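# Load aluminum blank into vise, tidy parts and blanks

## Task

Put one plain gray aluminum blank lying on the two loose low bars inside the open vise, keeping both bars standing. Its long side must rest against the fixed jaw (the end block without hoses) and its short end against the work stop (the short rod between the jaws). Every finished part must lie flat in the black outfeed tray with its pocket facing up. Every remaining blank, aluminum or brass, must sit entirely on the infeed plate (the one with short pins), not stacked on another blank and not propped on a pin. Each blank must finish either in its starting orientation on the plate or flipped over.

## Robot and tools

Robot: two Franka FR3 arms, left_arm and right_arm, each with a Robotiq 140 two-finger gripper and a wrist camera. The fingers on left_arm can hinge: a part held in the outer quarter of the pads, near the tips, is squeezed normally, but deeper toward the palm a narrow part may slip or not be held, a wide one may be squeezed harder than set, and a grip can hold and then release. Pressing left_arm's fingertips into a surface folds them easily unless the fingers are fully shut, so a move can pass through with little sign and the next grip may fail. right_arm's fingers are rigid.

Frames: the scene frame has its origin at table height, halfway between the nominal arm bases, +z up, +x out over the table, left_arm on the +y side. Calibrated bases: left_arm at (+0.008, +0.343, +0.030) m, right_arm at (+0.048, -0.439, +0.030) m, both with up = +z and only a tiny yaw. Each arm's reported hand pose, and its wrist camera pose, are in that arm's own base frame; cam_high and the table are in the scene frame. Printed hand positions can be off by a few centimetres, more at long reach.

The command row: always 20 numbers, each within -1..1, even if one arm is idle. First 10 are left_arm, last 10 right_arm. Per arm: 7 joint displacements in this order: elbow, waist, upper arm roll, shoulder, wrist pitch, forearm roll, wrist roll; then gripper position, force_limit, speed. Joint numbers are offsets, not poses: they count from the Joint targets in force when the action begins (not from the previous row), so sending the same offset again moves further. Scale: 1.0 equals 1.632 rad for elbow, waist, upper arm roll and shoulder; 3.472 rad for forearm roll; 2.955 for wrist pitch; 4.439 for wrist roll. Stated joint ranges (rad): waist -2.901..2.901, shoulder -1.836..1.836, upper arm roll -2.901..2.901, elbow -3.077..-0.117, forearm roll -2.876..2.876, wrist pitch 0.440..4.622, wrist roll -3.051..3.051. An action pushing a joint more than 0.018 rad beyond its range is rejected for both arms; stay about 0.05 rad inside ends, since passing an end is a torque fault. To re-command current Joint targets (hold still), send 0 for that arm's joints.

Gripper numbers are absolute commands: position +1 = fully open (140 mm), about -0.8 = pads touching, -1 = close until blocked. force_limit (-1..+1) sets squeeze (roughly 14 N at -1 to 58 N at +1 with slow close); speed (-1..+1) sets finger speed, about 30 to 250 mm/s; faster closing grips much harder. Both start at +1. To leave a gripper alone, resend its last three numbers. object_status: 0 moving, 1 blocked while opening, 2 blocked while closing (a grip), 3 reached target or pads met. position_measured is in counts: 3 open, ~75 = 100 mm, 139 = 60 mm, 200 = 20 mm, 230 pads meet. To grip harder, raise force_limit and nudge position (-1 to -0.98); to grip softer, open and reclose slowly.

Tools:
- execute_actions(actions, cameras): actions is a list of actions; each action is up to 15 rows, one per 1/30 s step, the last row held to fill 15 steps. Empty list just reports state. cameras picks images (omit for all, [] for none).
- move(target, speed, blend, blocking, cameras): target is one 20-number row or a list of up to 15 rows, all offsets from the same current Joint targets. Joints travel together toward them with no collision avoidance. speed is the peak rad/s of the joint with most travel, 0.01..5.26, default 0.5; blend (rad) rounds corners between listed targets; blocking=false returns after about 0.5 s while motion continues. Result adds a move: line (done, off_target, moving, held, fault; limits=held if steps were withheld).
- wait(seconds 0..10), stop() brakes a running move, zoom_image(camera of cam_high/cam_left_wrist/cam_right_wrist, region [x0,y0,x1,y1] pixels, at most 504x504), clear_fault(arm) after a reported torque or force fault, read_manual(section), finished_scene(scene 1 or 2), which ends the scene permanently.

Results: end_effector_position (m) and quat are the point between closed pads, in the arm's base frame; fingertips extend about 33 mm past it at small gaps, 9 mm when wide open. Joint positions, velocities, targets, torques and external torques follow the joint order above. Flange force is along the gripper axes (+z along fingers, y the closing direction) and includes held weight. Watch for "joint sent to its limit", "joint command not followed" (clearance check), MOTOR HOT and OVER-TEMPERATURE FAULT. Cameras: cam_high, cam_left_wrist, cam_right_wrist, each 896x504.

Faults and care: an arm halts on contact torque at its load limit (35, 35, 32, 30, 12, 12, 12 N m for waist, shoulder, upper arm roll, elbow, forearm roll, wrist pitch, wrist roll), on 40 N net outside force (held weight included), on passing a joint end, or on overspeed. If a held part pins a faulted arm, release before moving. Avoid dropping or releasing moving parts, slamming, hard presses, squeezing a part hard while it still rests on something, swinging heavy loads fast, any contact between the two arms or grippers, and anything leaving the table. Loose objects may get a brief random nudge. Long stretched poses or pushing into obstacles heat motors.

Each tool is called by a JSON object that holds its "name" and its "arguments".

## Session

I'll start by getting the current state and images.

{"name": "execute_actions", "arguments": {"actions": []}}

Scene clock: 0.00 s.
left_arm: end_effector_position=(+0.1773, -0.2225, +0.2984) position_measured=3 object_status=3 end_effector_quat_wxyz=(-0.304, -0.357, +0.865, -0.182) | right_arm: end_effector_position=(+0.4602, +0.5841, +0.3235) position_measured=3 object_status=3 end_effector_quat_wxyz=(-0.361, +0.915, -0.176, -0.039)
Joint names: [elbow, waist, upper arm roll, shoulder, wrist pitch, forearm roll, wrist roll]
Joint positions: left_arm=[-2.711 -0.571 0.324 -0.837 1.675 -0.458 0.514] | right_arm=[-1.901 0.775 0.008 0.132 2.481 0.795 -0.941]
Joint velocities: within noise
Joint torques (N m): no reading
External joint torques (N m): no reading
Flange force (N): no reading
Joint targets: left_arm=[-2.711 -0.571 0.324 -0.837 1.675 -0.458 0.514] | right_arm=[-1.901 0.775 0.008 0.132 2.481 0.795 -0.941]
Tool commands: left_gripper/position=+1.0 left_gripper/force_limit=+1.0 left_gripper/speed=+1.0 right_gripper/position=+1.0 right_gripper/force_limit=+1.0 right_gripper/speed=+1.0

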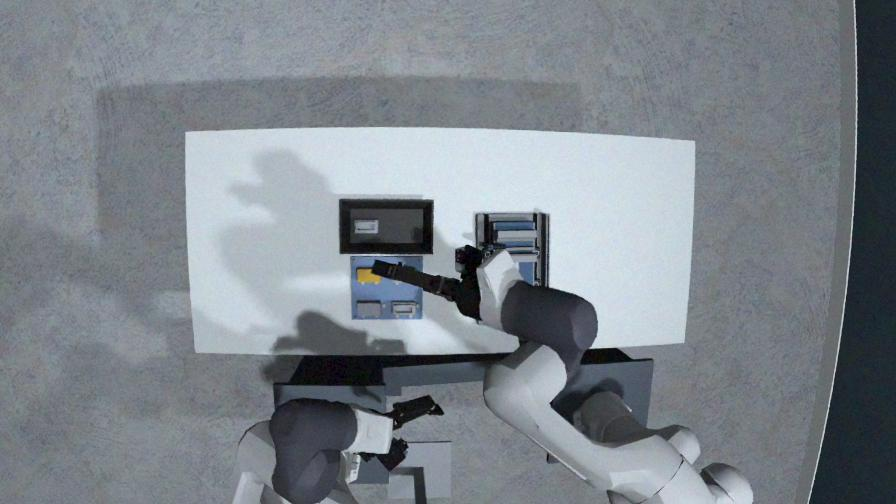

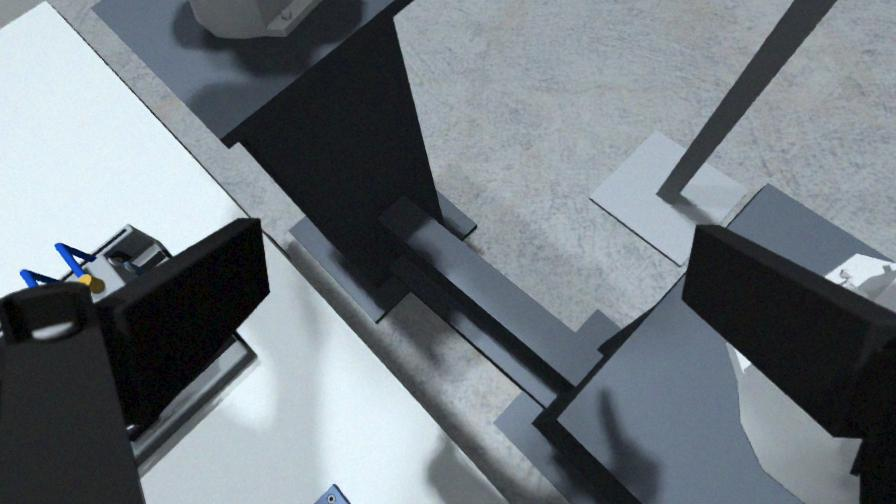

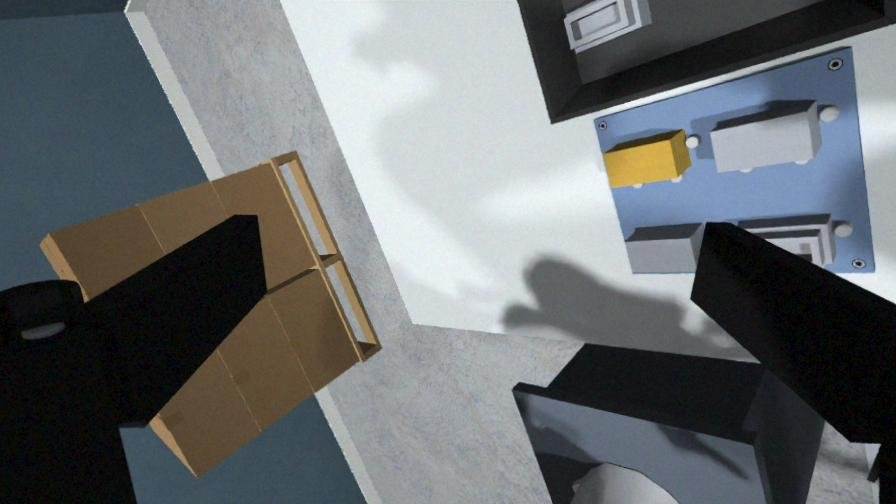

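{"name": "zoom_image", "arguments": {"camera": "cam_high", "region": [320, 180, 580, 330]}}

{"name": "zoom_image", "arguments": {"camera": "cam_right_wrist", "region": [520, 0, 896, 290]}}

{"name": "zoom_image", "arguments": {"camera": "cam_left_wrist", "region": [0, 200, 300, 480]}}

Scaled by 1.938 from the camera's 896x504 image, which has a finer 1280x720 frame.

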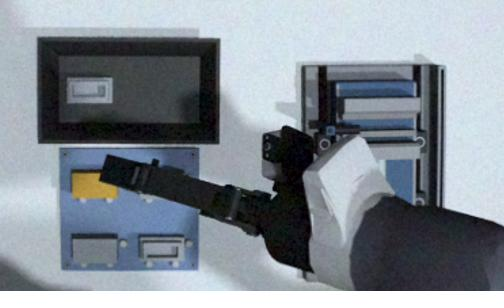

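Scaled by 1.340 from the camera's 896x504 image, which has a finer 1280x720 frame.

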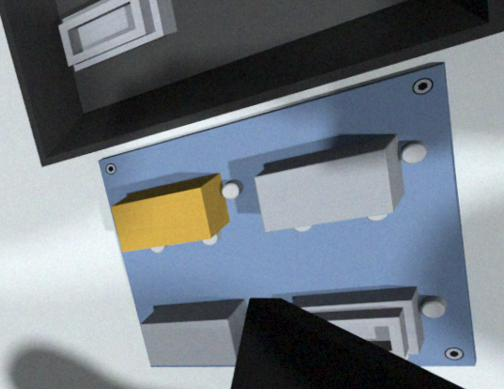

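Scaled by 1.680 from the camera's 896x504 image, which has a finer 1280x720 frame.

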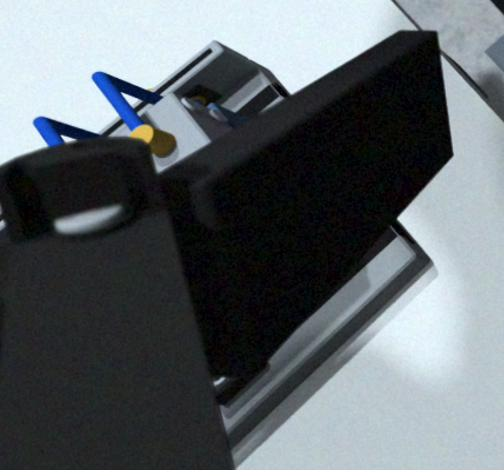

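{"name": "move", "arguments": {"target": [0, 0, 0, 0, 0, 0, 0, 1, 1, 1, -0.125, -0.4749, -0.0049, -0.2947, -0.2453, -0.2290, -0.1419, 1, 1, 1], "speed": 0.8}}

Scene clock: 58.07 s.
left_arm: end_effector_position=(+0.1773, -0.2225, +0.2984) position_measured=3 object_status=3 end_effector_quat_wxyz=(-0.304, -0.357, +0.865, -0.182) | right_arm: end_effector_position=(+0.4520, +0.0005, +0.3510) position_measured=3 object_status=3 end_effector_quat_wxyz=(-0.002, +1.000, -0.003, +0.003)
Joint names: [elbow, waist, upper arm roll, shoulder, wrist pitch, forearm roll, wrist roll]
Joint positions: left_arm=[-2.711 -0.571 0.324 -0.837 1.675 -0.458 0.514] | right_arm=[-2.103 0.001 -0.002 -0.348 1.76 0.003 -1.566]
Joint velocities: left_arm=[within noise] | right_arm=[-0.001 0 0 -0.001 0.001 -0.001 -0.004]
Joint torques (N m): left_arm=[23.45 0.58 -3.92 -3.3 1.38 -0.69 -0.03] | right_arm=[26.07 -0.78 0.64 -20.45 2.37 0.51 -0.23]
External joint torques (N m): left_arm=[0.24 0.58 1 -0.36 0.12 0.15 -0.04] | right_arm=[1.23 -0.71 1.06 -0.02 -0.29 -0.36 -0.23]
Flange force (N): left_arm=[-1.4 1.9 -1.7] | right_arm=[3.4 -0.3 -3.9]
Joint targets: left_arm=[-2.711 -0.571 0.324 -0.837 1.675 -0.458 0.514] | right_arm=[-2.105 -0.001 0.000 -0.350 1.756 0.000 -1.571]
move: done
camera_calibration:
cam_right_wrist: T_world_to_cam=[[0.0108267, -0.999881, -0.0110344, 0.00896792], [-0.939846, -0.0139432, 0.341315, 0.309112], [-0.341428, 0.00667531, -0.939884, 0.619667], [0, 0, 0, 1]] pos_world=[0.501992, 0.0091404, 0.47701]

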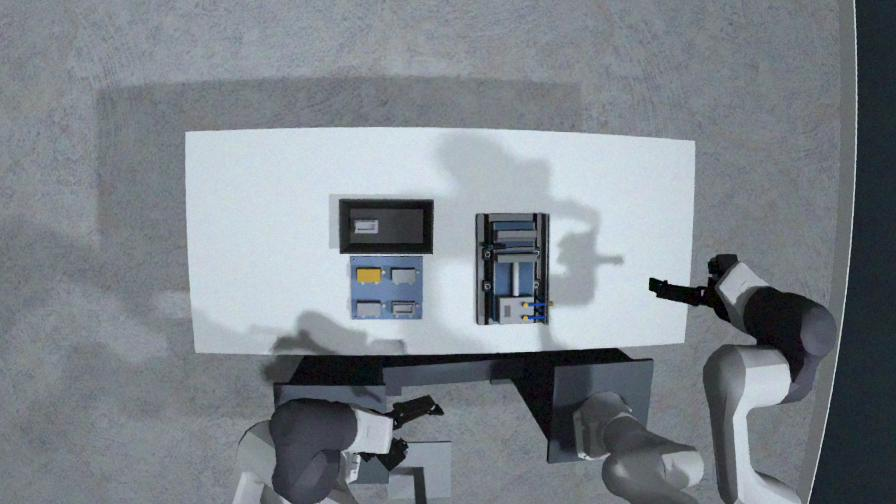

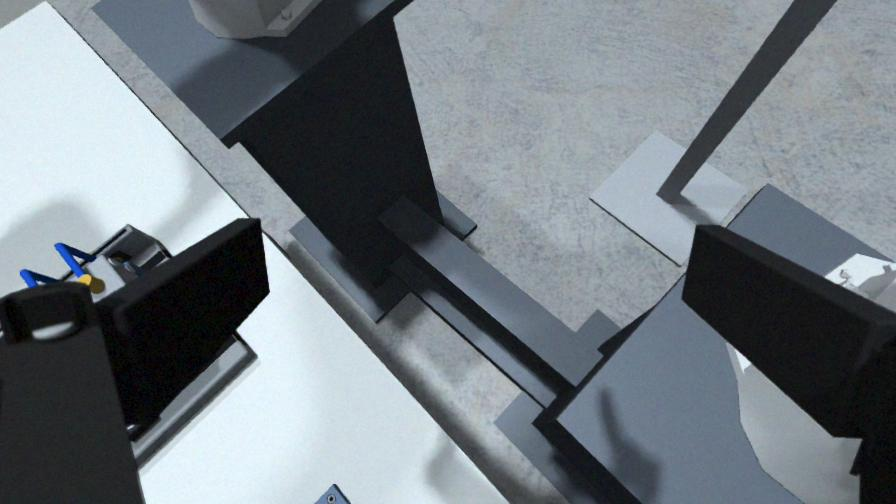

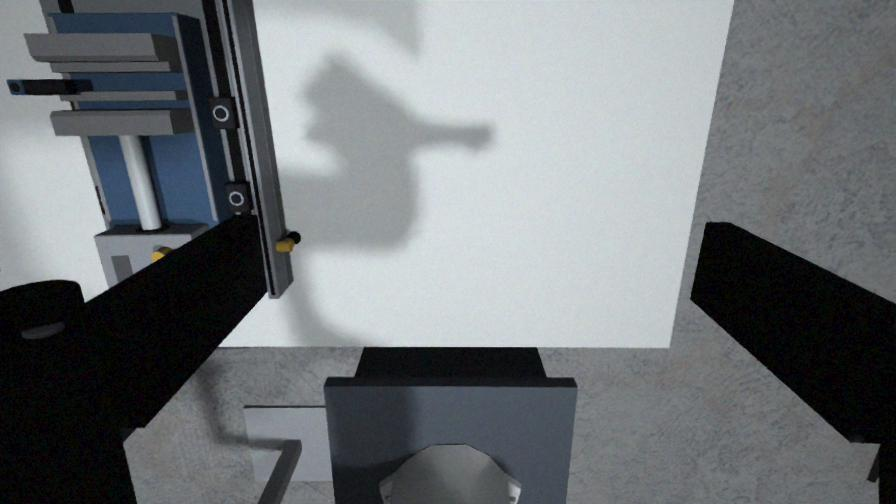

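{"name": "zoom_image", "arguments": {"camera": "cam_high", "region": [460, 200, 570, 340]}}

{"name": "zoom_image", "arguments": {"camera": "cam_high", "region": [330, 190, 440, 330]}}

{"name": "zoom_image", "arguments": {"camera": "cam_right_wrist", "region": [0, 0, 320, 300]}}

Scaled by 3.600 from the camera's 896x504 image, which has a finer 1280x720 frame.

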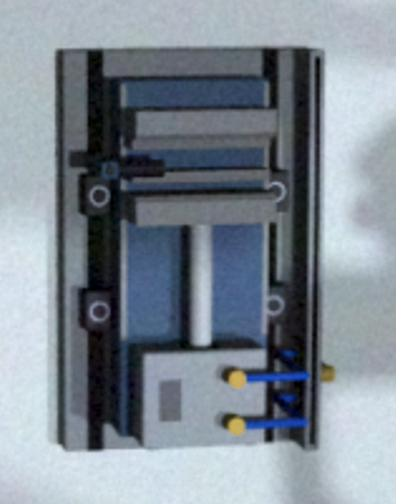

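Scaled by 3.600 from the camera's 896x504 image, which has a finer 1280x720 frame.

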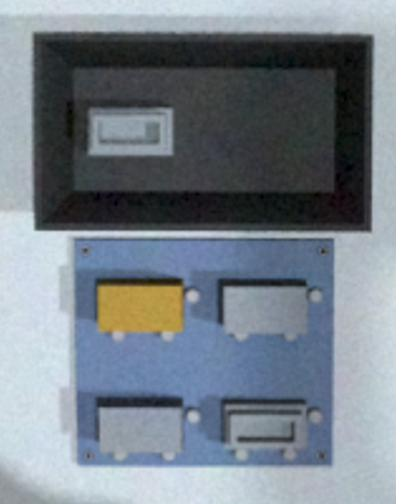

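Scaled by 1.575 from the camera's 896x504 image, which has a finer 1280x720 frame.

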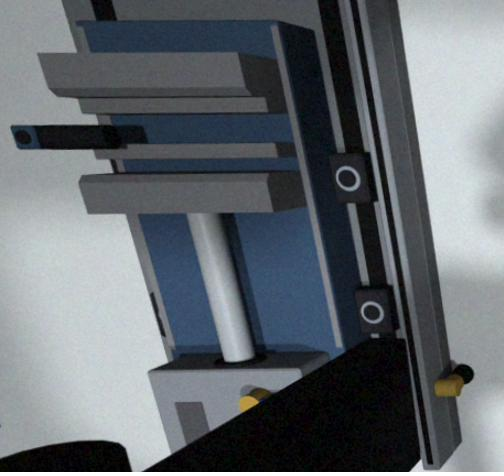

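{"name": "move", "arguments": {"target": [0.3713, 0.1293, -0.1985, 0.2990, 0.0274, 0.1319, 0.1568, 1, 1, 1, 0, 0.3002, 0, 0, 0, 0, 0.8182, 1, 1, 1], "speed": 1.2}}

Scene clock: 97.80 s.
left_arm: end_effector_position=(+0.4197, -0.1593, +0.3501) position_measured=3 object_status=3 end_effector_quat_wxyz=(-0.001, -0.002, +1.000, -0.002) | right_arm: end_effector_position=(+0.3989, +0.2121, +0.3508) position_measured=3 object_status=3 end_effector_quat_wxyz=(+0.001, +0.000, +1.000, +0.002)
Joint names: [elbow, waist, upper arm roll, shoulder, wrist pitch, forearm roll, wrist roll]
Joint positions: left_arm=[-2.106 -0.361 0.001 -0.351 1.754 -0.004 1.207] | right_arm=[-2.104 0.488 -0.001 -0.348 1.76 0.003 2.057]
Joint velocities: left_arm=[within noise] | right_arm=[0.002 -0.001 0.001 0 0 -0.001 0.005]
Joint torques (N m): left_arm=[24.98 0.86 0.12 -19.69 2.75 1.15 0.17] | right_arm=[26.06 0.12 0.36 -20.27 2.22 0.56 0.11]
External joint torques (N m): left_arm=[0.42 0.93 0.56 0.42 0.3 0.4 0.17] | right_arm=[1.39 0.19 0.78 0.09 -0.22 -0.29 0.11]
Flange force (N): left_arm=[-3.0 0.8 -0.4] | right_arm=[-3.1 3.0 -4.2]
Joint targets: left_arm=[-2.105 -0.360 0.000 -0.349 1.756 0.000 1.211] | right_arm=[-2.105 0.489 0.000 -0.350 1.756 0.000 2.062]
move: done
camera_calibration:
cam_left_wrist: T_world_to_cam=[[-0.00384234, 0.999989, -0.002525, 0.168803], [0.941924, 0.00446713, 0.335797, -0.504132], [0.335805, -0.00108811, -0.941931, 0.331565], [0, 0, 0, 1]] pos_world=[0.364162, -0.166189, 0.482024]
cam_right_wrist: T_world_to_cam=[[-0.0177354, 0.999839, -0.0027127, -0.19454], [0.936882, 0.0175661, 0.349204, -0.495793], [0.349195, 0.00365178, -0.937043, 0.324131], [0, 0, 0, 1]] pos_world=[0.347864, 0.202034, 0.476329]

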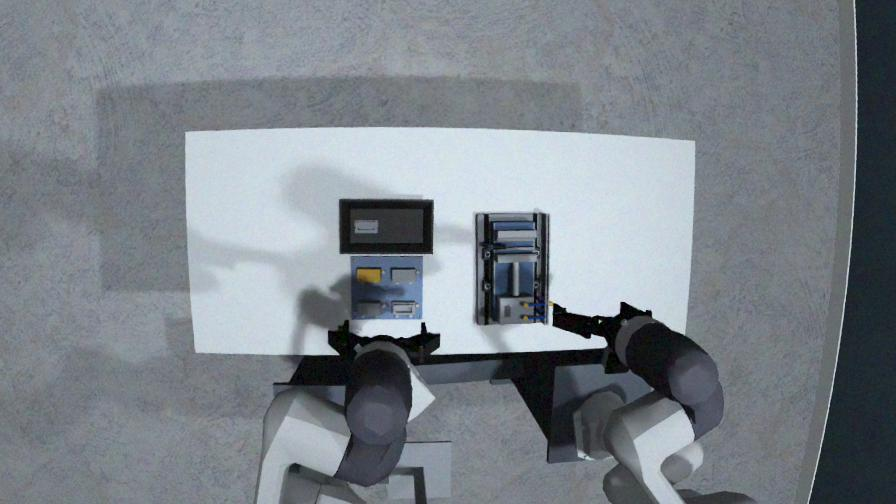

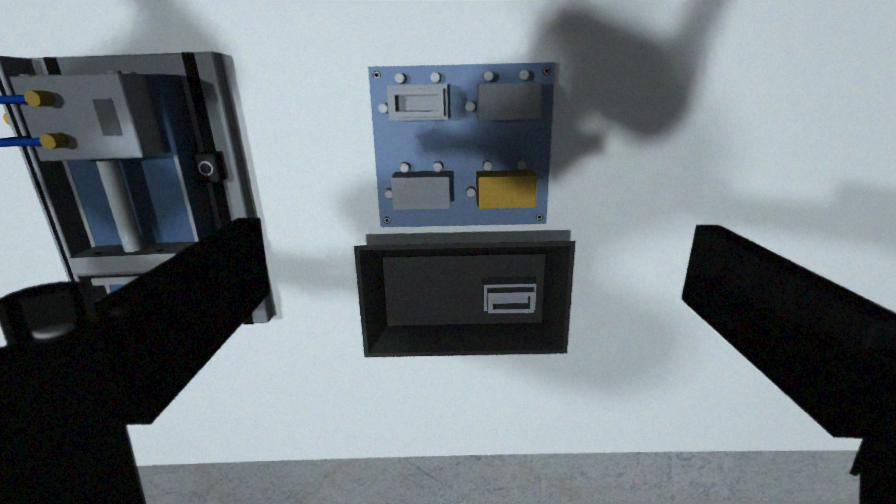

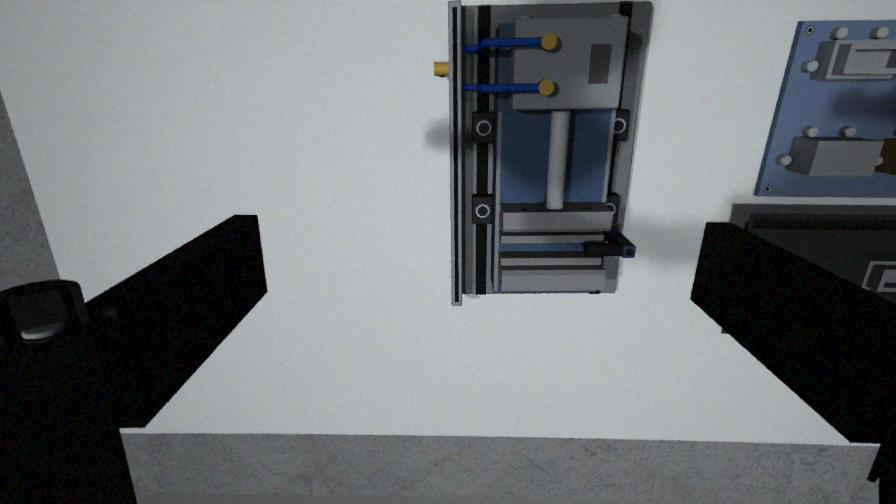

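{"name": "zoom_image", "arguments": {"camera": "cam_left_wrist", "region": [350, 50, 590, 230]}}

{"name": "zoom_image", "arguments": {"camera": "cam_left_wrist", "region": [340, 220, 590, 370]}}

{"name": "zoom_image", "arguments": {"camera": "cam_right_wrist", "region": [430, 160, 670, 320]}}

Scaled by 2.100 from the camera's 896x504 image, which has a finer 1280x720 frame.

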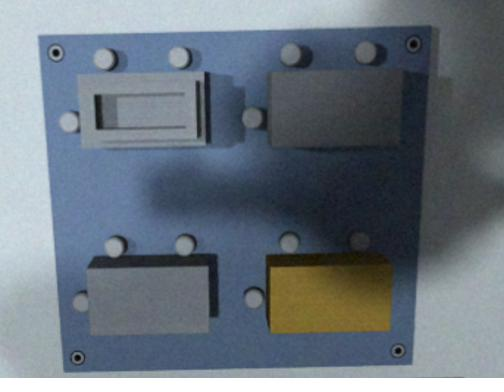

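Scaled by 2.016 from the camera's 896x504 image, which has a finer 1280x720 frame.

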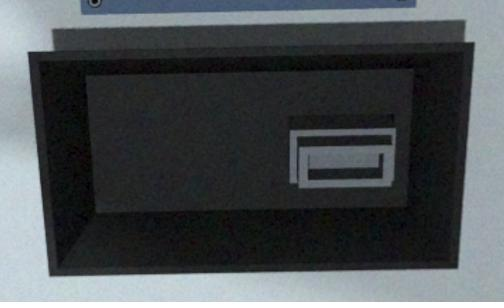

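Scaled by 2.100 from the camera's 896x504 image, which has a finer 1280x720 frame.

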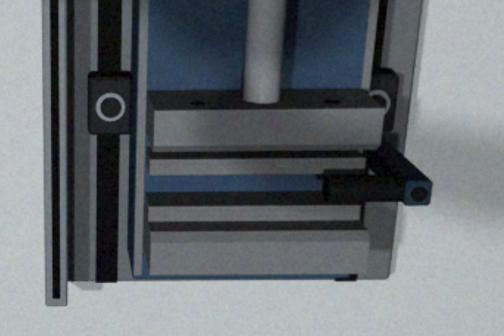

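{"name": "move", "arguments": {"target": [-0.2821, 0, 0, -0.0490, 0.1287, 0, 0, 1, 1, 1, -0.0955, 0.0349, 0, 0.1414, 0.1305, 0, 0.0124, 1, 1, 1], "speed": 0.6}}

Scene clock: 141.43 s.
left_arm: end_effector_position=(+0.3734, -0.1416, +0.1997) position_measured=3 object_status=3 end_effector_quat_wxyz=(-0.002, -0.003, +1.000, -0.001) | right_arm: end_effector_position=(+0.4264, +0.2585, +0.1992) position_measured=3 object_status=3 end_effector_quat_wxyz=(-0.003, +0.000, +1.000, +0.000)
Joint names: [elbow, waist, upper arm roll, shoulder, wrist pitch, forearm roll, wrist roll]
Joint positions: left_arm=[-2.564 -0.361 0.001 -0.427 2.133 -0.004 1.207] | right_arm=[-2.26 0.545 -0.001 -0.118 2.137 0.003 2.112]
Joint velocities: left_arm=[-0.001 -0.001 0 0 0.004 0 0] | right_arm=[0 0 0 0 0.003 -0.001 0.004]
Joint torques (N m): left_arm=[23.48 0.89 0.2 -17.08 2.83 0.98 0.12] | right_arm=[25.09 0.18 0.61 -27.36 2.66 0.46 0.11]
External joint torques (N m): left_arm=[-0.03 0.92 0.65 -0.66 0.42 0.33 0.12] | right_arm=[1.33 0.11 0.65 0.31 0.23 -0.28 0.11]
Flange force (N): left_arm=[1.1 2.9 0.5] | right_arm=[-4.0 3.5 -1.1]
Joint targets: left_arm=[-2.565 -0.360 0.000 -0.429 2.136 0.000 1.211] | right_arm=[-2.261 0.546 0.000 -0.119 2.142 0.000 2.117]
move: done
camera_calibration:
cam_left_wrist: T_world_to_cam=[[-0.00434146, 0.99999, -0.0011032, 0.150432], [0.942451, 0.00446048, 0.334314, -0.409992], [0.334315, 0.000411698, -0.942461, 0.206373], [0, 0, 0, 1]] pos_world=[0.318057, -0.148686, 0.33173]
cam_right_wrist: T_world_to_cam=[[-0.0182234, 0.999801, -0.00813492, -0.239641], [0.939846, 0.0199053, 0.341019, -0.46972], [0.341113, -0.00143106, -0.940021, 0.177629], [0, 0, 0, 1]] pos_world=[0.376506, 0.249197, 0.325209]

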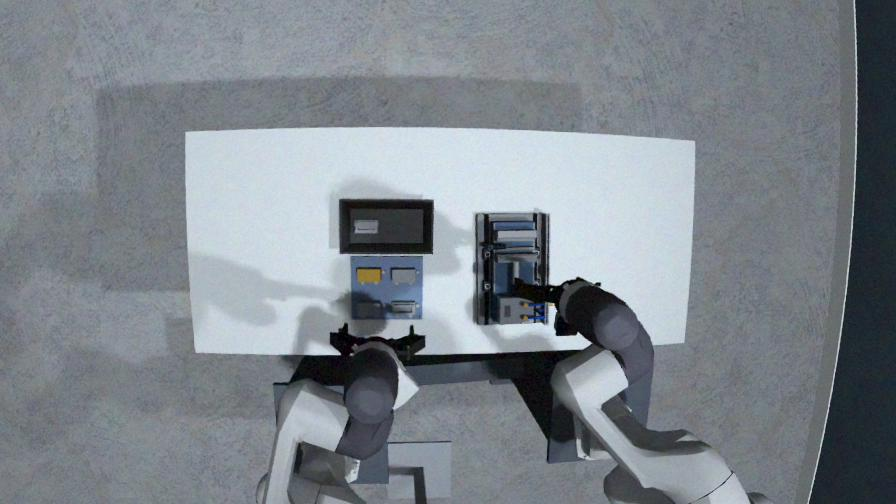

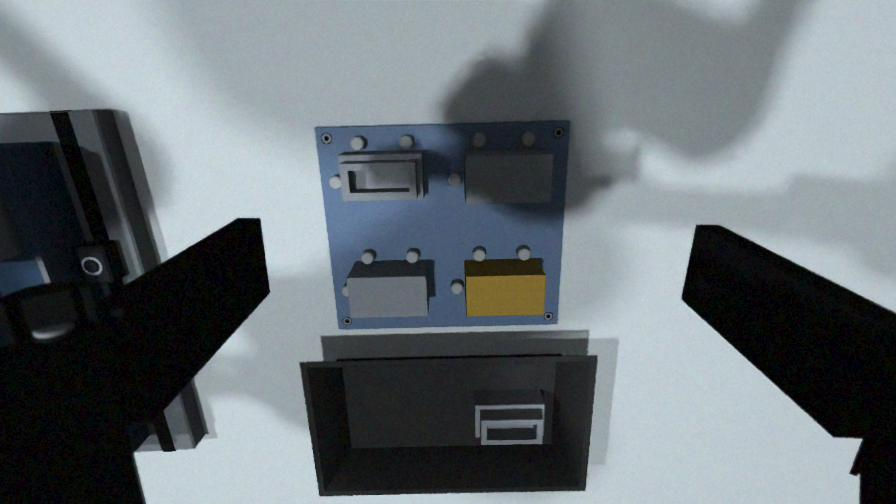

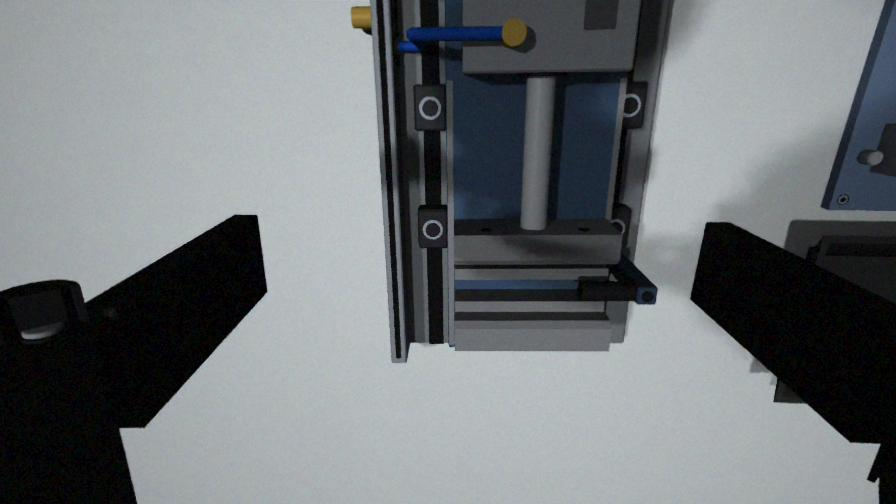

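{"name": "zoom_image", "arguments": {"camera": "cam_left_wrist", "region": [310, 110, 580, 260]}}

{"name": "zoom_image", "arguments": {"camera": "cam_left_wrist", "region": [310, 220, 580, 370]}}

{"name": "zoom_image", "arguments": {"camera": "cam_left_wrist", "region": [290, 340, 610, 500]}}

{"name": "zoom_image", "arguments": {"camera": "cam_right_wrist", "region": [420, 200, 680, 360]}}

Scaled by 1.867 from the camera's 896x504 image, which has a finer 1280x720 frame.

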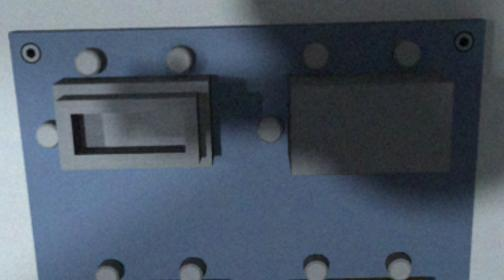

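Scaled by 1.867 from the camera's 896x504 image, which has a finer 1280x720 frame.

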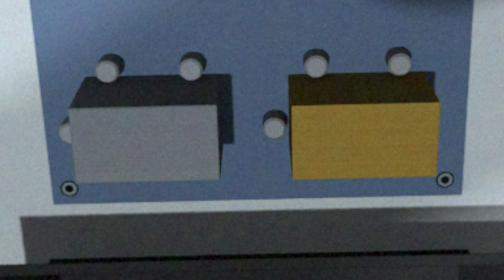

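Scaled by 1.575 from the camera's 896x504 image, which has a finer 1280x720 frame.

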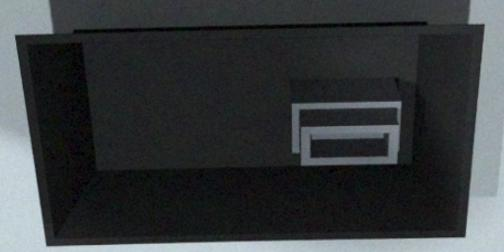

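Scaled by 1.938 from the camera's 896x504 image, which has a finer 1280x720 frame.

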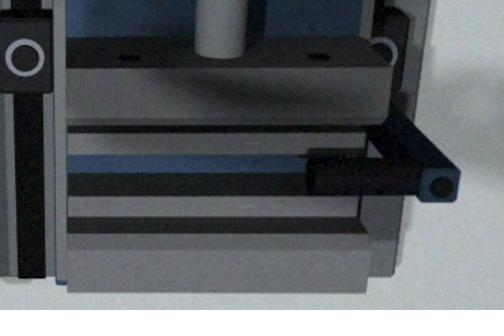

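{"name": "move", "arguments": {"target": [-0.0178, -0.0705, 0, 0.1311, 0.0822, 0, -0.3798, 1, 1, 1, 0, 0, 0, 0, 0, 0, 0, 1, 1, 1], "speed": 0.8}}

Scene clock: 237.03 s.
left_arm: end_effector_position=(+0.3792, -0.1944, +0.1210) position_measured=3 object_status=3 end_effector_quat_wxyz=(+0.001, +0.707, -0.707, +0.001) | right_arm: end_effector_position=(+0.4267, +0.2587, +0.1993) position_measured=3 object_status=3 end_effector_quat_wxyz=(-0.002, +0.000, +1.000, +0.000)
Joint names: [elbow, waist, upper arm roll, shoulder, wrist pitch, forearm roll, wrist roll]
Joint positions: left_arm=[-2.593 -0.473 0.001 -0.217 2.377 -0.004 -0.471] | right_arm=[-2.26 0.545 -0.001 -0.118 2.138 0.003 2.114]
Joint velocities: left_arm=[-0.001 -0.001 0 0 0.001 0.001 -0.008] | right_arm=[within noise]
Joint torques (N m): left_arm=[21.53 0.11 0.38 -21.42 2.94 0.83 -0.29] | right_arm=[25.12 0.09 0.58 -27.39 2.58 0.48 0.1]
External joint torques (N m): left_arm=[-0.18 0.27 0.75 0.57 0.32 0.29 -0.29] | right_arm=[1.42 0.09 0.69 0.24 0.15 -0.25 0.1]
Flange force (N): left_arm=[-0.2 -1.4 2.3] | right_arm=[-4.0 3.6 -1.5]
Joint targets: left_arm=[-2.594 -0.475 0.000 -0.215 2.379 0.000 -0.476] | right_arm=[-2.261 0.546 0.000 -0.119 2.142 0.000 2.117]
move: done
camera_calibration:
cam_left_wrist: T_world_to_cam=[[-0.999998, -0.0000593263, 0.00178106, 0.386004], [0.000542787, 0.941817, 0.336125, 0.150352], [-0.00169738, 0.336126, -0.941816, 0.322945], [0, 0, 0, 1]] pos_world=[0.38647, -0.250131, 0.25293]
cam_right_wrist: T_world_to_cam=[[-0.0168014, 0.99983, -0.00764944, -0.240538], [0.939546, 0.0184044, 0.341928, -0.469668], [0.34201, -0.00144212, -0.939695, 0.177248], [0, 0, 0, 1]] pos_world=[0.376612, 0.249397, 0.325311]

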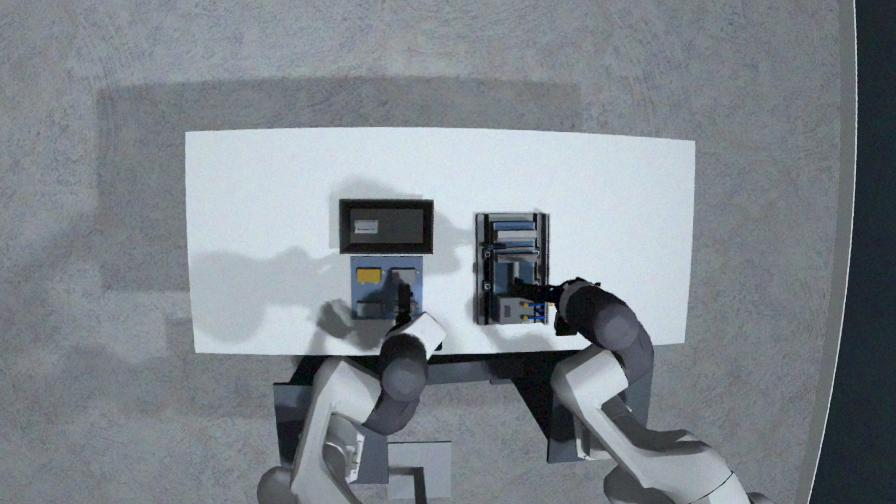

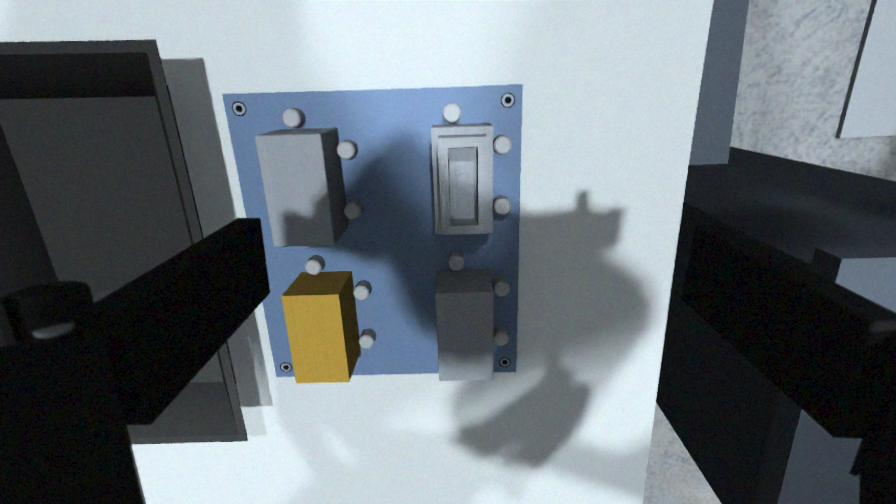

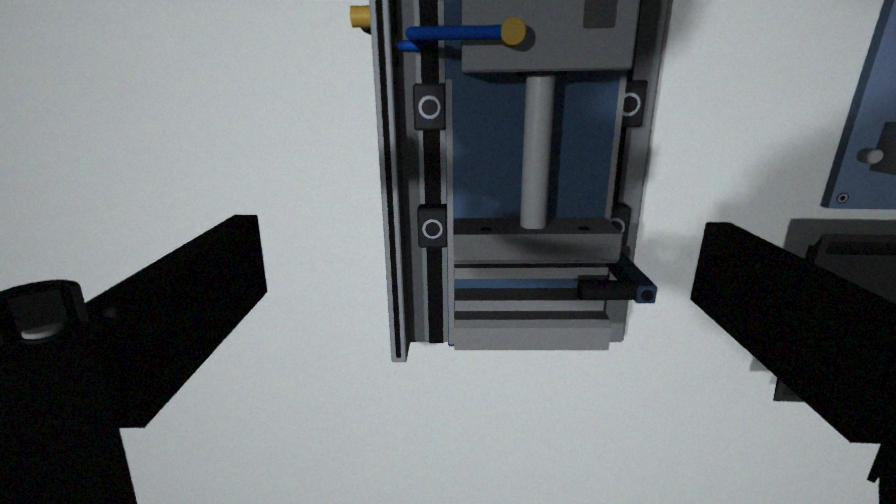

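{"name": "zoom_image", "arguments": {"camera": "cam_left_wrist", "region": [220, 70, 540, 250]}}

{"name": "zoom_image", "arguments": {"camera": "cam_left_wrist", "region": [420, 90, 530, 250]}}

{"name": "zoom_image", "arguments": {"camera": "cam_left_wrist", "region": [260, 240, 540, 400]}}

Scaled by 1.575 from the camera's 896x504 image, which has a finer 1280x720 frame.

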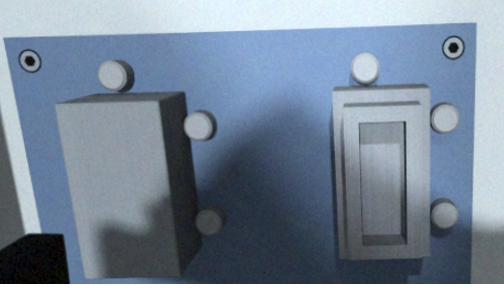

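Scaled by 3.150 from the camera's 896x504 image, which has a finer 1280x720 frame.

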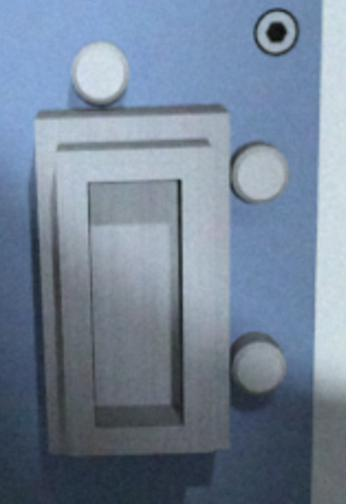

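Scaled by 1.800 from the camera's 896x504 image, which has a finer 1280x720 frame.

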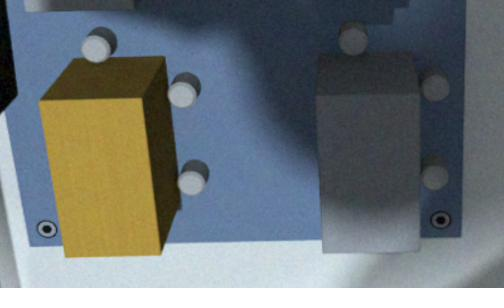

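{"name": "move", "arguments": {"target": [[0.01697, 0.07807, 0, 0.05115, 0.01896, 0, 0.0289, -1, -1, -0.5, 0, 0, 0, 0, 0, 0, 0, 1, 1, 1], [-0.00279, 0.07807, 0, 0.15653, 0.08807, 0, 0.0289, -1, -1, -0.5, 0, 0, 0, 0, 0, 0, 0, 1, 1, 1]], "speed": [0.3, 0.1], "cameras": ["cam_left_wrist"]}}

Scene clock: 302.67 s.
left_arm: end_effector_position=(+0.4141, -0.1507, +0.0309) position_measured=232 object_status=3 end_effector_quat_wxyz=(+0.001, +0.709, -0.705, +0.000) | right_arm: end_effector_position=(+0.4267, +0.2588, +0.1993) position_measured=3 object_status=3 end_effector_quat_wxyz=(-0.002, +0.000, +1.000, +0.000)
Joint names: [elbow, waist, upper arm roll, shoulder, wrist pitch, forearm roll, wrist roll]
Joint positions: left_arm=[-2.598 -0.349 0 0.039 2.636 -0.004 -0.351] | right_arm=[-2.26 0.545 -0.001 -0.118 2.138 0.003 2.114]
Joint velocities: left_arm=[0.001 -0.001 0 -0.001 0.004 0 0] | right_arm=[within noise]
Joint torques (N m): left_arm=[17.89 0.87 0.72 -26.7 2.88 0.66 0.12] | right_arm=[25.14 0.04 0.59 -27.38 2.55 0.48 0.09]
External joint torques (N m): left_arm=[-0.11 1.03 0.85 0.54 0.31 0.29 0.12] | right_arm=[1.44 -0.03 0.63 0.23 0.13 -0.26 0.09]
Flange force (N): left_arm=[-2.0 -1.5 2.4] | right_arm=[-4.2 3.5 -1.6]
Joint targets: left_arm=[-2.599 -0.347 0.000 0.040 2.639 0.000 -0.347] | right_arm=[-2.261 0.546 0.000 -0.119 2.142 0.000 2.117]
move: done
camera_calibration:
cam_left_wrist: T_world_to_cam=[[-0.999988, -0.00448753, 0.0016958, 0.420273], [-0.00365313, 0.941452, 0.337128, 0.141029], [-0.00310938, 0.337118, -0.941457, 0.224105], [0, 0, 0, 1]] pos_world=[0.42148, -0.206436, 0.162728]
Images, in order (width x height): cam_left_wrist 896x504.

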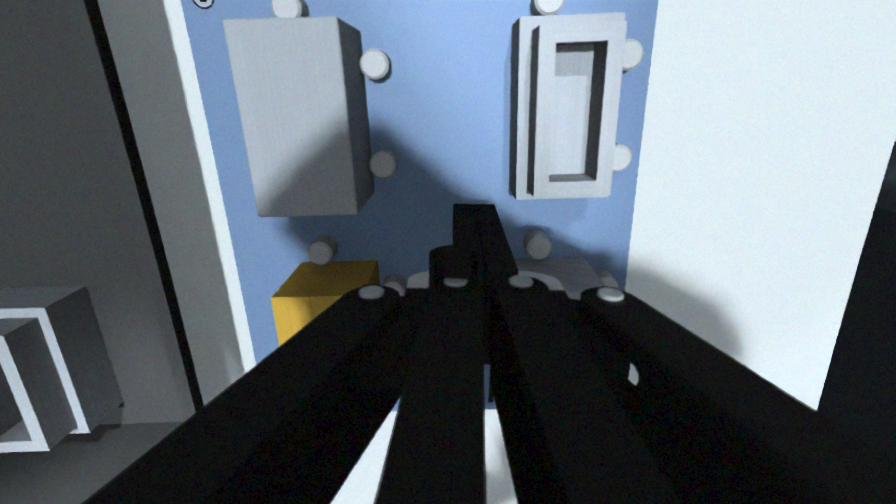

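{"name": "execute_actions", "arguments": {"actions": [[[-0.000176, 0, 0, 0.003349, 0.001947, 0, 0, -1, -1, -0.5, 0, 0, 0, 0, 0, 0, 0, 1, 1, 1]], [[-0.000176, 0, 0, 0.003349, 0.001947, 0, 0, -1, -1, -0.5, 0, 0, 0, 0, 0, 0, 0, 1, 1, 1]], [[-0.000176, 0, 0, 0.003349, 0.001947, 0, 0, -1, -1, -0.5, 0, 0, 0, 0, 0, 0, 0, 1, 1, 1]], [[-0.000132, 0, 0, 0.002512, 0.00146, 0, 0, -1, -1, -0.5, 0, 0, 0, 0, 0, 0, 0, 1, 1, 1]], [[-0.000132, 0, 0, 0.002512, 0.00146, 0, 0, -1, -1, -0.5, 0, 0, 0, 0, 0, 0, 0, 1, 1, 1]]], "cameras": []}}

Scene clock: 311.50 s.
left_arm: end_effector_position=(+0.4142, -0.1507, +0.0220) position_measured=232 object_status=3 end_effector_quat_wxyz=(+0.001, +0.709, -0.705, +0.001) | right_arm: end_effector_position=(+0.4267, +0.2588, +0.1993) position_measured=3 object_status=3 end_effector_quat_wxyz=(-0.002, +0.000, +1.000, +0.000)
Joint names: [elbow, waist, upper arm roll, shoulder, wrist pitch, forearm roll, wrist roll]
Joint positions: left_arm=[-2.599 -0.349 0 0.063 2.663 -0.004 -0.35] | right_arm=[-2.26 0.545 -0.001 -0.118 2.138 0.003 2.114]
Joint velocities: within noise
Joint torques (N m): left_arm=[17.39 0.85 0.71 -27.12 2.9 0.62 0.11] | right_arm=[25.17 0.04 0.58 -27.34 2.55 0.5 0.11]
External joint torques (N m): left_arm=[-0.21 0.98 0.78 0.55 0.32 0.27 0.11] | right_arm=[1.4 0.13 0.79 0.33 0.11 -0.24 0.11]
External joint torques at the end of the 1st action: left_arm=[-0.14 0.96 0.73 0.56 0.48 0.3 0.1] | right_arm=[1.39 0.17 0.81 0.32 0.1 -0.26 0.11]
External joint torques at the end of the 2nd action: left_arm=[-0.11 0.91 0.75 0.46 0.42 0.28 0.11] | right_arm=[1.33 0.09 0.78 0.37 0.11 -0.24 0.06]
External joint torques at the end of the 3rd action: left_arm=[-0.17 0.96 0.8 0.59 0.38 0.27 0.1] | right_arm=[1.34 0.08 0.65 0.39 0.1 -0.25 0.12]
External joint torques at the end of the 4th action: left_arm=[-0.22 0.94 0.76 0.55 0.31 0.27 0.15] | right_arm=[1.43 0.1 0.84 0.25 0.13 -0.25 0.03]
Flange force (N): left_arm=[-2.0 -1.0 2.4] | right_arm=[-4.2 3.8 -1.4]
Flange force at the end of the 1st action (N): left_arm=[-1.8 -1.1 2.9] | right_arm=[-4.1 3.9 -1.5]
Flange force at the end of the 2nd action (N): left_arm=[-1.9 -1.1 2.5] | right_arm=[-4.1 3.7 -1.3]
Flange force at the end of the 3rd action (N): left_arm=[-1.9 -1.2 2.7] | right_arm=[-4.2 3.7 -1.3]
Flange force at the end of the 4th action (N): left_arm=[-2.0 -1.0 2.4] | right_arm=[-4.1 3.7 -1.5]
Joint targets: left_arm=[-2.600 -0.347 0.000 0.065 2.665 0.000 -0.347] | right_arm=[-2.261 0.546 0.000 -0.119 2.142 0.000 2.117]
Step readings (joint positions of left_arm | right_arm; steps 1 to 15: 1st action; 16 to 30: 2nd action; 31 to 45: 3rd action; 46 to 60: 4th action; 61 to 75: 5th action):
0: [-2.598 -0.349 0.000 0.039 2.637 -0.004 -0.350] | [-2.260 0.545 -0.001 -0.118 2.138 0.003 2.114]
1: [-2.598 -0.349 0.000 0.039 2.638 -0.004 -0.350] | [-2.260 0.545 -0.001 -0.118 2.138 0.003 2.114]
2: [-2.598 -0.349 0.000 0.040 2.639 -0.004 -0.350] | [-2.260 0.545 -0.001 -0.118 2.138 0.003 2.114]
4: [-2.598 -0.349 0.000 0.042 2.640 -0.004 -0.350] | [-2.260 0.545 -0.001 -0.118 2.138 0.003 2.114]
8: [-2.598 -0.349 0.000 0.044 2.641 -0.004 -0.350] | [-2.260 0.545 -0.001 -0.118 2.138 0.003 2.114]
15: [-2.598 -0.349 0.000 0.044 2.642 -0.004 -0.350] | [-2.260 0.545 -0.001 -0.118 2.138 0.003 2.114]
16: [-2.598 -0.349 0.000 0.044 2.643 -0.004 -0.350] | [-2.260 0.545 -0.001 -0.118 2.138 0.003 2.114]
17: [-2.598 -0.349 0.000 0.045 2.644 -0.004 -0.350] | [-2.260 0.545 -0.001 -0.118 2.138 0.003 2.114]
19: [-2.598 -0.349 0.000 0.048 2.645 -0.004 -0.350] | [-2.260 0.545 -0.001 -0.118 2.138 0.003 2.114]
23: [-2.598 -0.349 0.000 0.049 2.647 -0.004 -0.350] | [-2.260 0.545 -0.001 -0.118 2.138 0.003 2.114]
30: [-2.598 -0.349 0.000 0.049 2.648 -0.004 -0.350] | [-2.260 0.545 -0.001 -0.118 2.138 0.003 2.114]
31: [-2.598 -0.349 0.000 0.050 2.649 -0.004 -0.350] | [-2.260 0.545 -0.001 -0.118 2.138 0.003 2.114]
32: [-2.598 -0.349 0.000 0.051 2.650 -0.004 -0.350] | [-2.260 0.545 -0.001 -0.118 2.138 0.003 2.114]
34: [-2.598 -0.349 0.000 0.053 2.651 -0.004 -0.350] | [-2.260 0.545 -0.001 -0.118 2.138 0.003 2.114]
38: [-2.599 -0.349 0.000 0.055 2.653 -0.004 -0.350] | [-2.260 0.545 -0.001 -0.118 2.138 0.003 2.114]
45: [-2.599 -0.349 0.000 0.055 2.654 -0.004 -0.350] | [-2.260 0.545 -0.001 -0.118 2.138 0.003 2.114]
46: [-2.599 -0.349 0.000 0.055 2.654 -0.004 -0.350] | [-2.260 0.545 -0.001 -0.118 2.138 0.003 2.114]
47: [-2.599 -0.349 0.000 0.056 2.655 -0.004 -0.350] | [-2.260 0.545 -0.001 -0.118 2.138 0.003 2.114]
49: [-2.599 -0.349 0.000 0.058 2.656 -0.004 -0.350] | [-2.260 0.545 -0.001 -0.118 2.138 0.003 2.114]
53: [-2.599 -0.349 0.000 0.059 2.657 -0.004 -0.350] | [-2.260 0.545 -0.001 -0.118 2.138 0.003 2.114]
60: [-2.599 -0.349 0.000 0.059 2.658 -0.004 -0.350] | [-2.260 0.545 -0.001 -0.118 2.138 0.003 2.114]
61: [-2.599 -0.349 0.000 0.059 2.659 -0.004 -0.350] | [-2.260 0.545 -0.001 -0.118 2.138 0.003 2.114]
62: [-2.599 -0.349 0.000 0.060 2.659 -0.004 -0.350] | [-2.260 0.545 -0.001 -0.118 2.138 0.003 2.114]
64: [-2.599 -0.349 0.000 0.062 2.661 -0.004 -0.350] | [-2.260 0.545 -0.001 -0.118 2.138 0.003 2.114]
68: [-2.599 -0.349 0.000 0.063 2.662 -0.004 -0.350] | [-2.260 0.545 -0.001 -0.118 2.138 0.003 2.114]
75: [-2.599 -0.349 0.000 0.063 2.663 -0.004 -0.350] | [-2.260 0.545 -0.001 -0.118 2.138 0.003 2.114]
No camera images: "cameras" was empty.

{"name": "execute_actions", "arguments": {"actions": [[[-0.000132, 0, 0, 0.002512, 0.00146, 0, 0, -1, -1, -0.5, 0, 0, 0, 0, 0, 0, 0, 1, 1, 1]], [[-0.000132, 0, 0, 0.002512, 0.00146, 0, 0, -1, -1, -0.5, 0, 0, 0, 0, 0, 0, 0, 1, 1, 1]], [[-0.000132, 0, 0, 0.002512, 0.00146, 0, 0, -1, -1, -0.5, 0, 0, 0, 0, 0, 0, 0, 1, 1, 1]], [[-0.000132, 0, 0, 0.002512, 0.00146, 0, 0, -1, -1, -0.5, 0, 0, 0, 0, 0, 0, 0, 1, 1, 1]]], "cameras": ["cam_left_wrist"]}}

Scene clock: 323.50 s.
left_arm: end_effector_position=(+0.4141, -0.1506, +0.0160) position_measured=232 object_status=3 end_effector_quat_wxyz=(+0.001, +0.709, -0.705, +0.001) | right_arm: end_effector_position=(+0.4267, +0.2588, +0.1993) position_measured=3 object_status=3 end_effector_quat_wxyz=(-0.002, +0.000, +1.000, +0.000)
Joint names: [elbow, waist, upper arm roll, shoulder, wrist pitch, forearm roll, wrist roll]
Joint positions: left_arm=[-2.6 -0.349 0 0.08 2.68 -0.004 -0.35] | right_arm=[-2.26 0.545 -0.001 -0.118 2.138 0.003 2.114]
Joint velocities: within noise
Joint torques (N m): left_arm=[17.13 0.83 0.7 -27.38 2.96 0.61 0.09] | right_arm=[25.04 0.04 0.6 -27.38 2.52 0.48 0.1]
External joint torques (N m): left_arm=[-0.31 0.87 0.66 0.68 0.36 0.27 0.09] | right_arm=[1.33 -0.01 0.66 0.22 0.1 -0.25 0.1]
External joint torques at the end of the 1st action: left_arm=[-0.2 0.88 0.67 0.63 0.32 0.27 0.12] | right_arm=[1.37 0.05 0.71 0.27 0.13 -0.25 0.06]
External joint torques at the end of the 2nd action: left_arm=[-0.29 1.03 0.83 0.75 0.35 0.26 0.15] | right_arm=[1.54 0.22 0.85 0.06 0.14 -0.23 0.07]
External joint torques at the end of the 3rd action: left_arm=[-0.24 0.97 0.8 0.54 0.36 0.27 0.12] | right_arm=[1.43 -0.11 0.64 0.17 0.12 -0.23 0]
Flange force (N): left_arm=[-1.7 -0.8 2.9] | right_arm=[-3.8 3.3 -1.5]
Flange force at the end of the 1st action (N): left_arm=[-1.7 -1.2 2.7] | right_arm=[-4.0 3.5 -1.4]
Flange force at the end of the 2nd action (N): left_arm=[-2.1 -1.2 3.1] | right_arm=[-3.8 3.7 -1.9]
Flange force at the end of the 3rd action (N): left_arm=[-2.1 -0.9 2.6] | right_arm=[-4.1 3.2 -1.6]
Joint targets: left_arm=[-2.601 -0.347 0.000 0.081 2.683 0.000 -0.347] | right_arm=[-2.261 0.546 0.000 -0.119 2.142 0.000 2.117]
Step readings (joint positions of left_arm | right_arm; steps 1 to 15: 1st action; 16 to 30: 2nd action; 31 to 45: 3rd action; 46 to 60: 4th action):
0: [-2.599 -0.349 0.000 0.063 2.663 -0.004 -0.350] | [-2.260 0.545 -0.001 -0.118 2.138 0.003 2.114]
1: [-2.599 -0.349 0.000 0.063 2.664 -0.004 -0.350] | [-2.260 0.545 -0.001 -0.118 2.138 0.003 2.114]
2: [-2.599 -0.349 0.000 0.064 2.664 -0.004 -0.350] | [-2.260 0.545 -0.001 -0.118 2.138 0.003 2.114]
4: [-2.599 -0.349 0.000 0.066 2.665 -0.004 -0.350] | [-2.260 0.545 -0.001 -0.118 2.138 0.003 2.114]
8: [-2.599 -0.349 0.000 0.067 2.666 -0.004 -0.350] | [-2.260 0.545 -0.001 -0.118 2.138 0.003 2.114]
15: [-2.599 -0.349 0.000 0.067 2.667 -0.004 -0.350] | [-2.260 0.545 -0.001 -0.118 2.138 0.003 2.114]
16: [-2.599 -0.349 0.000 0.067 2.667 -0.004 -0.350] | [-2.260 0.545 -0.001 -0.118 2.138 0.003 2.114]
17: [-2.599 -0.349 0.000 0.068 2.668 -0.004 -0.350] | [-2.260 0.545 -0.001 -0.118 2.138 0.003 2.114]
19: [-2.599 -0.349 0.000 0.070 2.669 -0.004 -0.350] | [-2.260 0.545 -0.001 -0.118 2.138 0.003 2.114]
23: [-2.599 -0.349 0.000 0.071 2.670 -0.004 -0.350] | [-2.260 0.545 -0.001 -0.118 2.138 0.003 2.114]
30: [-2.599 -0.349 0.000 0.071 2.671 -0.004 -0.350] | [-2.260 0.545 -0.001 -0.118 2.138 0.003 2.114]
31: [-2.599 -0.349 0.000 0.072 2.672 -0.004 -0.350] | [-2.260 0.545 -0.001 -0.118 2.138 0.003 2.114]
32: [-2.599 -0.349 0.000 0.072 2.672 -0.004 -0.350] | [-2.260 0.545 -0.001 -0.118 2.138 0.003 2.114]
34: [-2.599 -0.349 0.000 0.074 2.673 -0.004 -0.350] | [-2.260 0.545 -0.001 -0.118 2.138 0.003 2.114]
38: [-2.600 -0.349 0.000 0.075 2.675 -0.004 -0.350] | [-2.260 0.545 -0.001 -0.118 2.138 0.003 2.114]
45: [-2.600 -0.349 0.000 0.075 2.676 -0.004 -0.350] | [-2.260 0.545 -0.001 -0.118 2.138 0.003 2.114]
46: [-2.600 -0.349 0.000 0.076 2.676 -0.004 -0.350] | [-2.260 0.545 -0.001 -0.118 2.138 0.003 2.114]
47: [-2.600 -0.349 0.000 0.076 2.677 -0.004 -0.350] | [-2.260 0.545 -0.001 -0.118 2.138 0.003 2.114]
49: [-2.600 -0.349 0.000 0.078 2.678 -0.004 -0.350] | [-2.260 0.545 -0.001 -0.118 2.138 0.003 2.114]
53: [-2.600 -0.349 0.000 0.080 2.679 -0.004 -0.350] | [-2.260 0.545 -0.001 -0.118 2.138 0.003 2.114]
60: [-2.600 -0.349 0.000 0.080 2.680 -0.004 -0.350] | [-2.260 0.545 -0.001 -0.118 2.138 0.003 2.114]
camera_calibration:
cam_left_wrist: T_world_to_cam=[[-0.99999, -0.00444236, 0.000969748, 0.420417], [-0.00385569, 0.941495, 0.337005, 0.146071], [-0.00241011, 0.336998, -0.941502, 0.20973], [0, 0, 0, 1]] pos_world=[0.421482, -0.206336, 0.147827]
Images, in order (width x height): cam_left_wrist 896x504.

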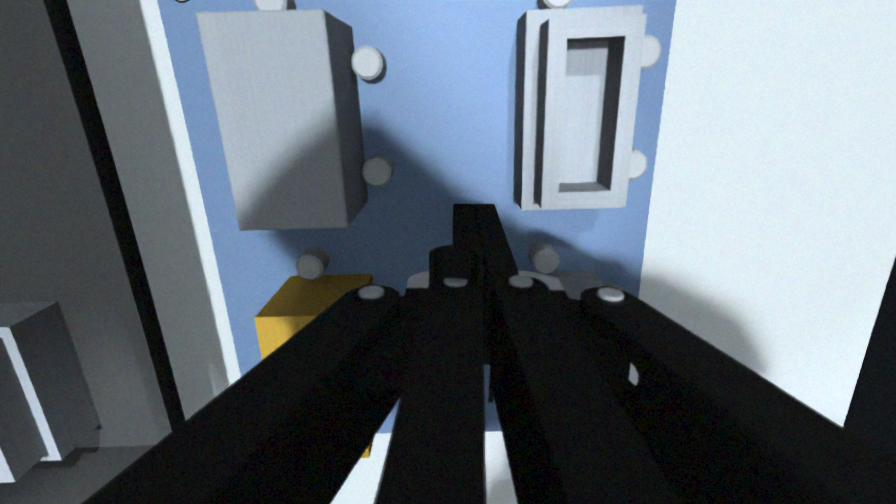

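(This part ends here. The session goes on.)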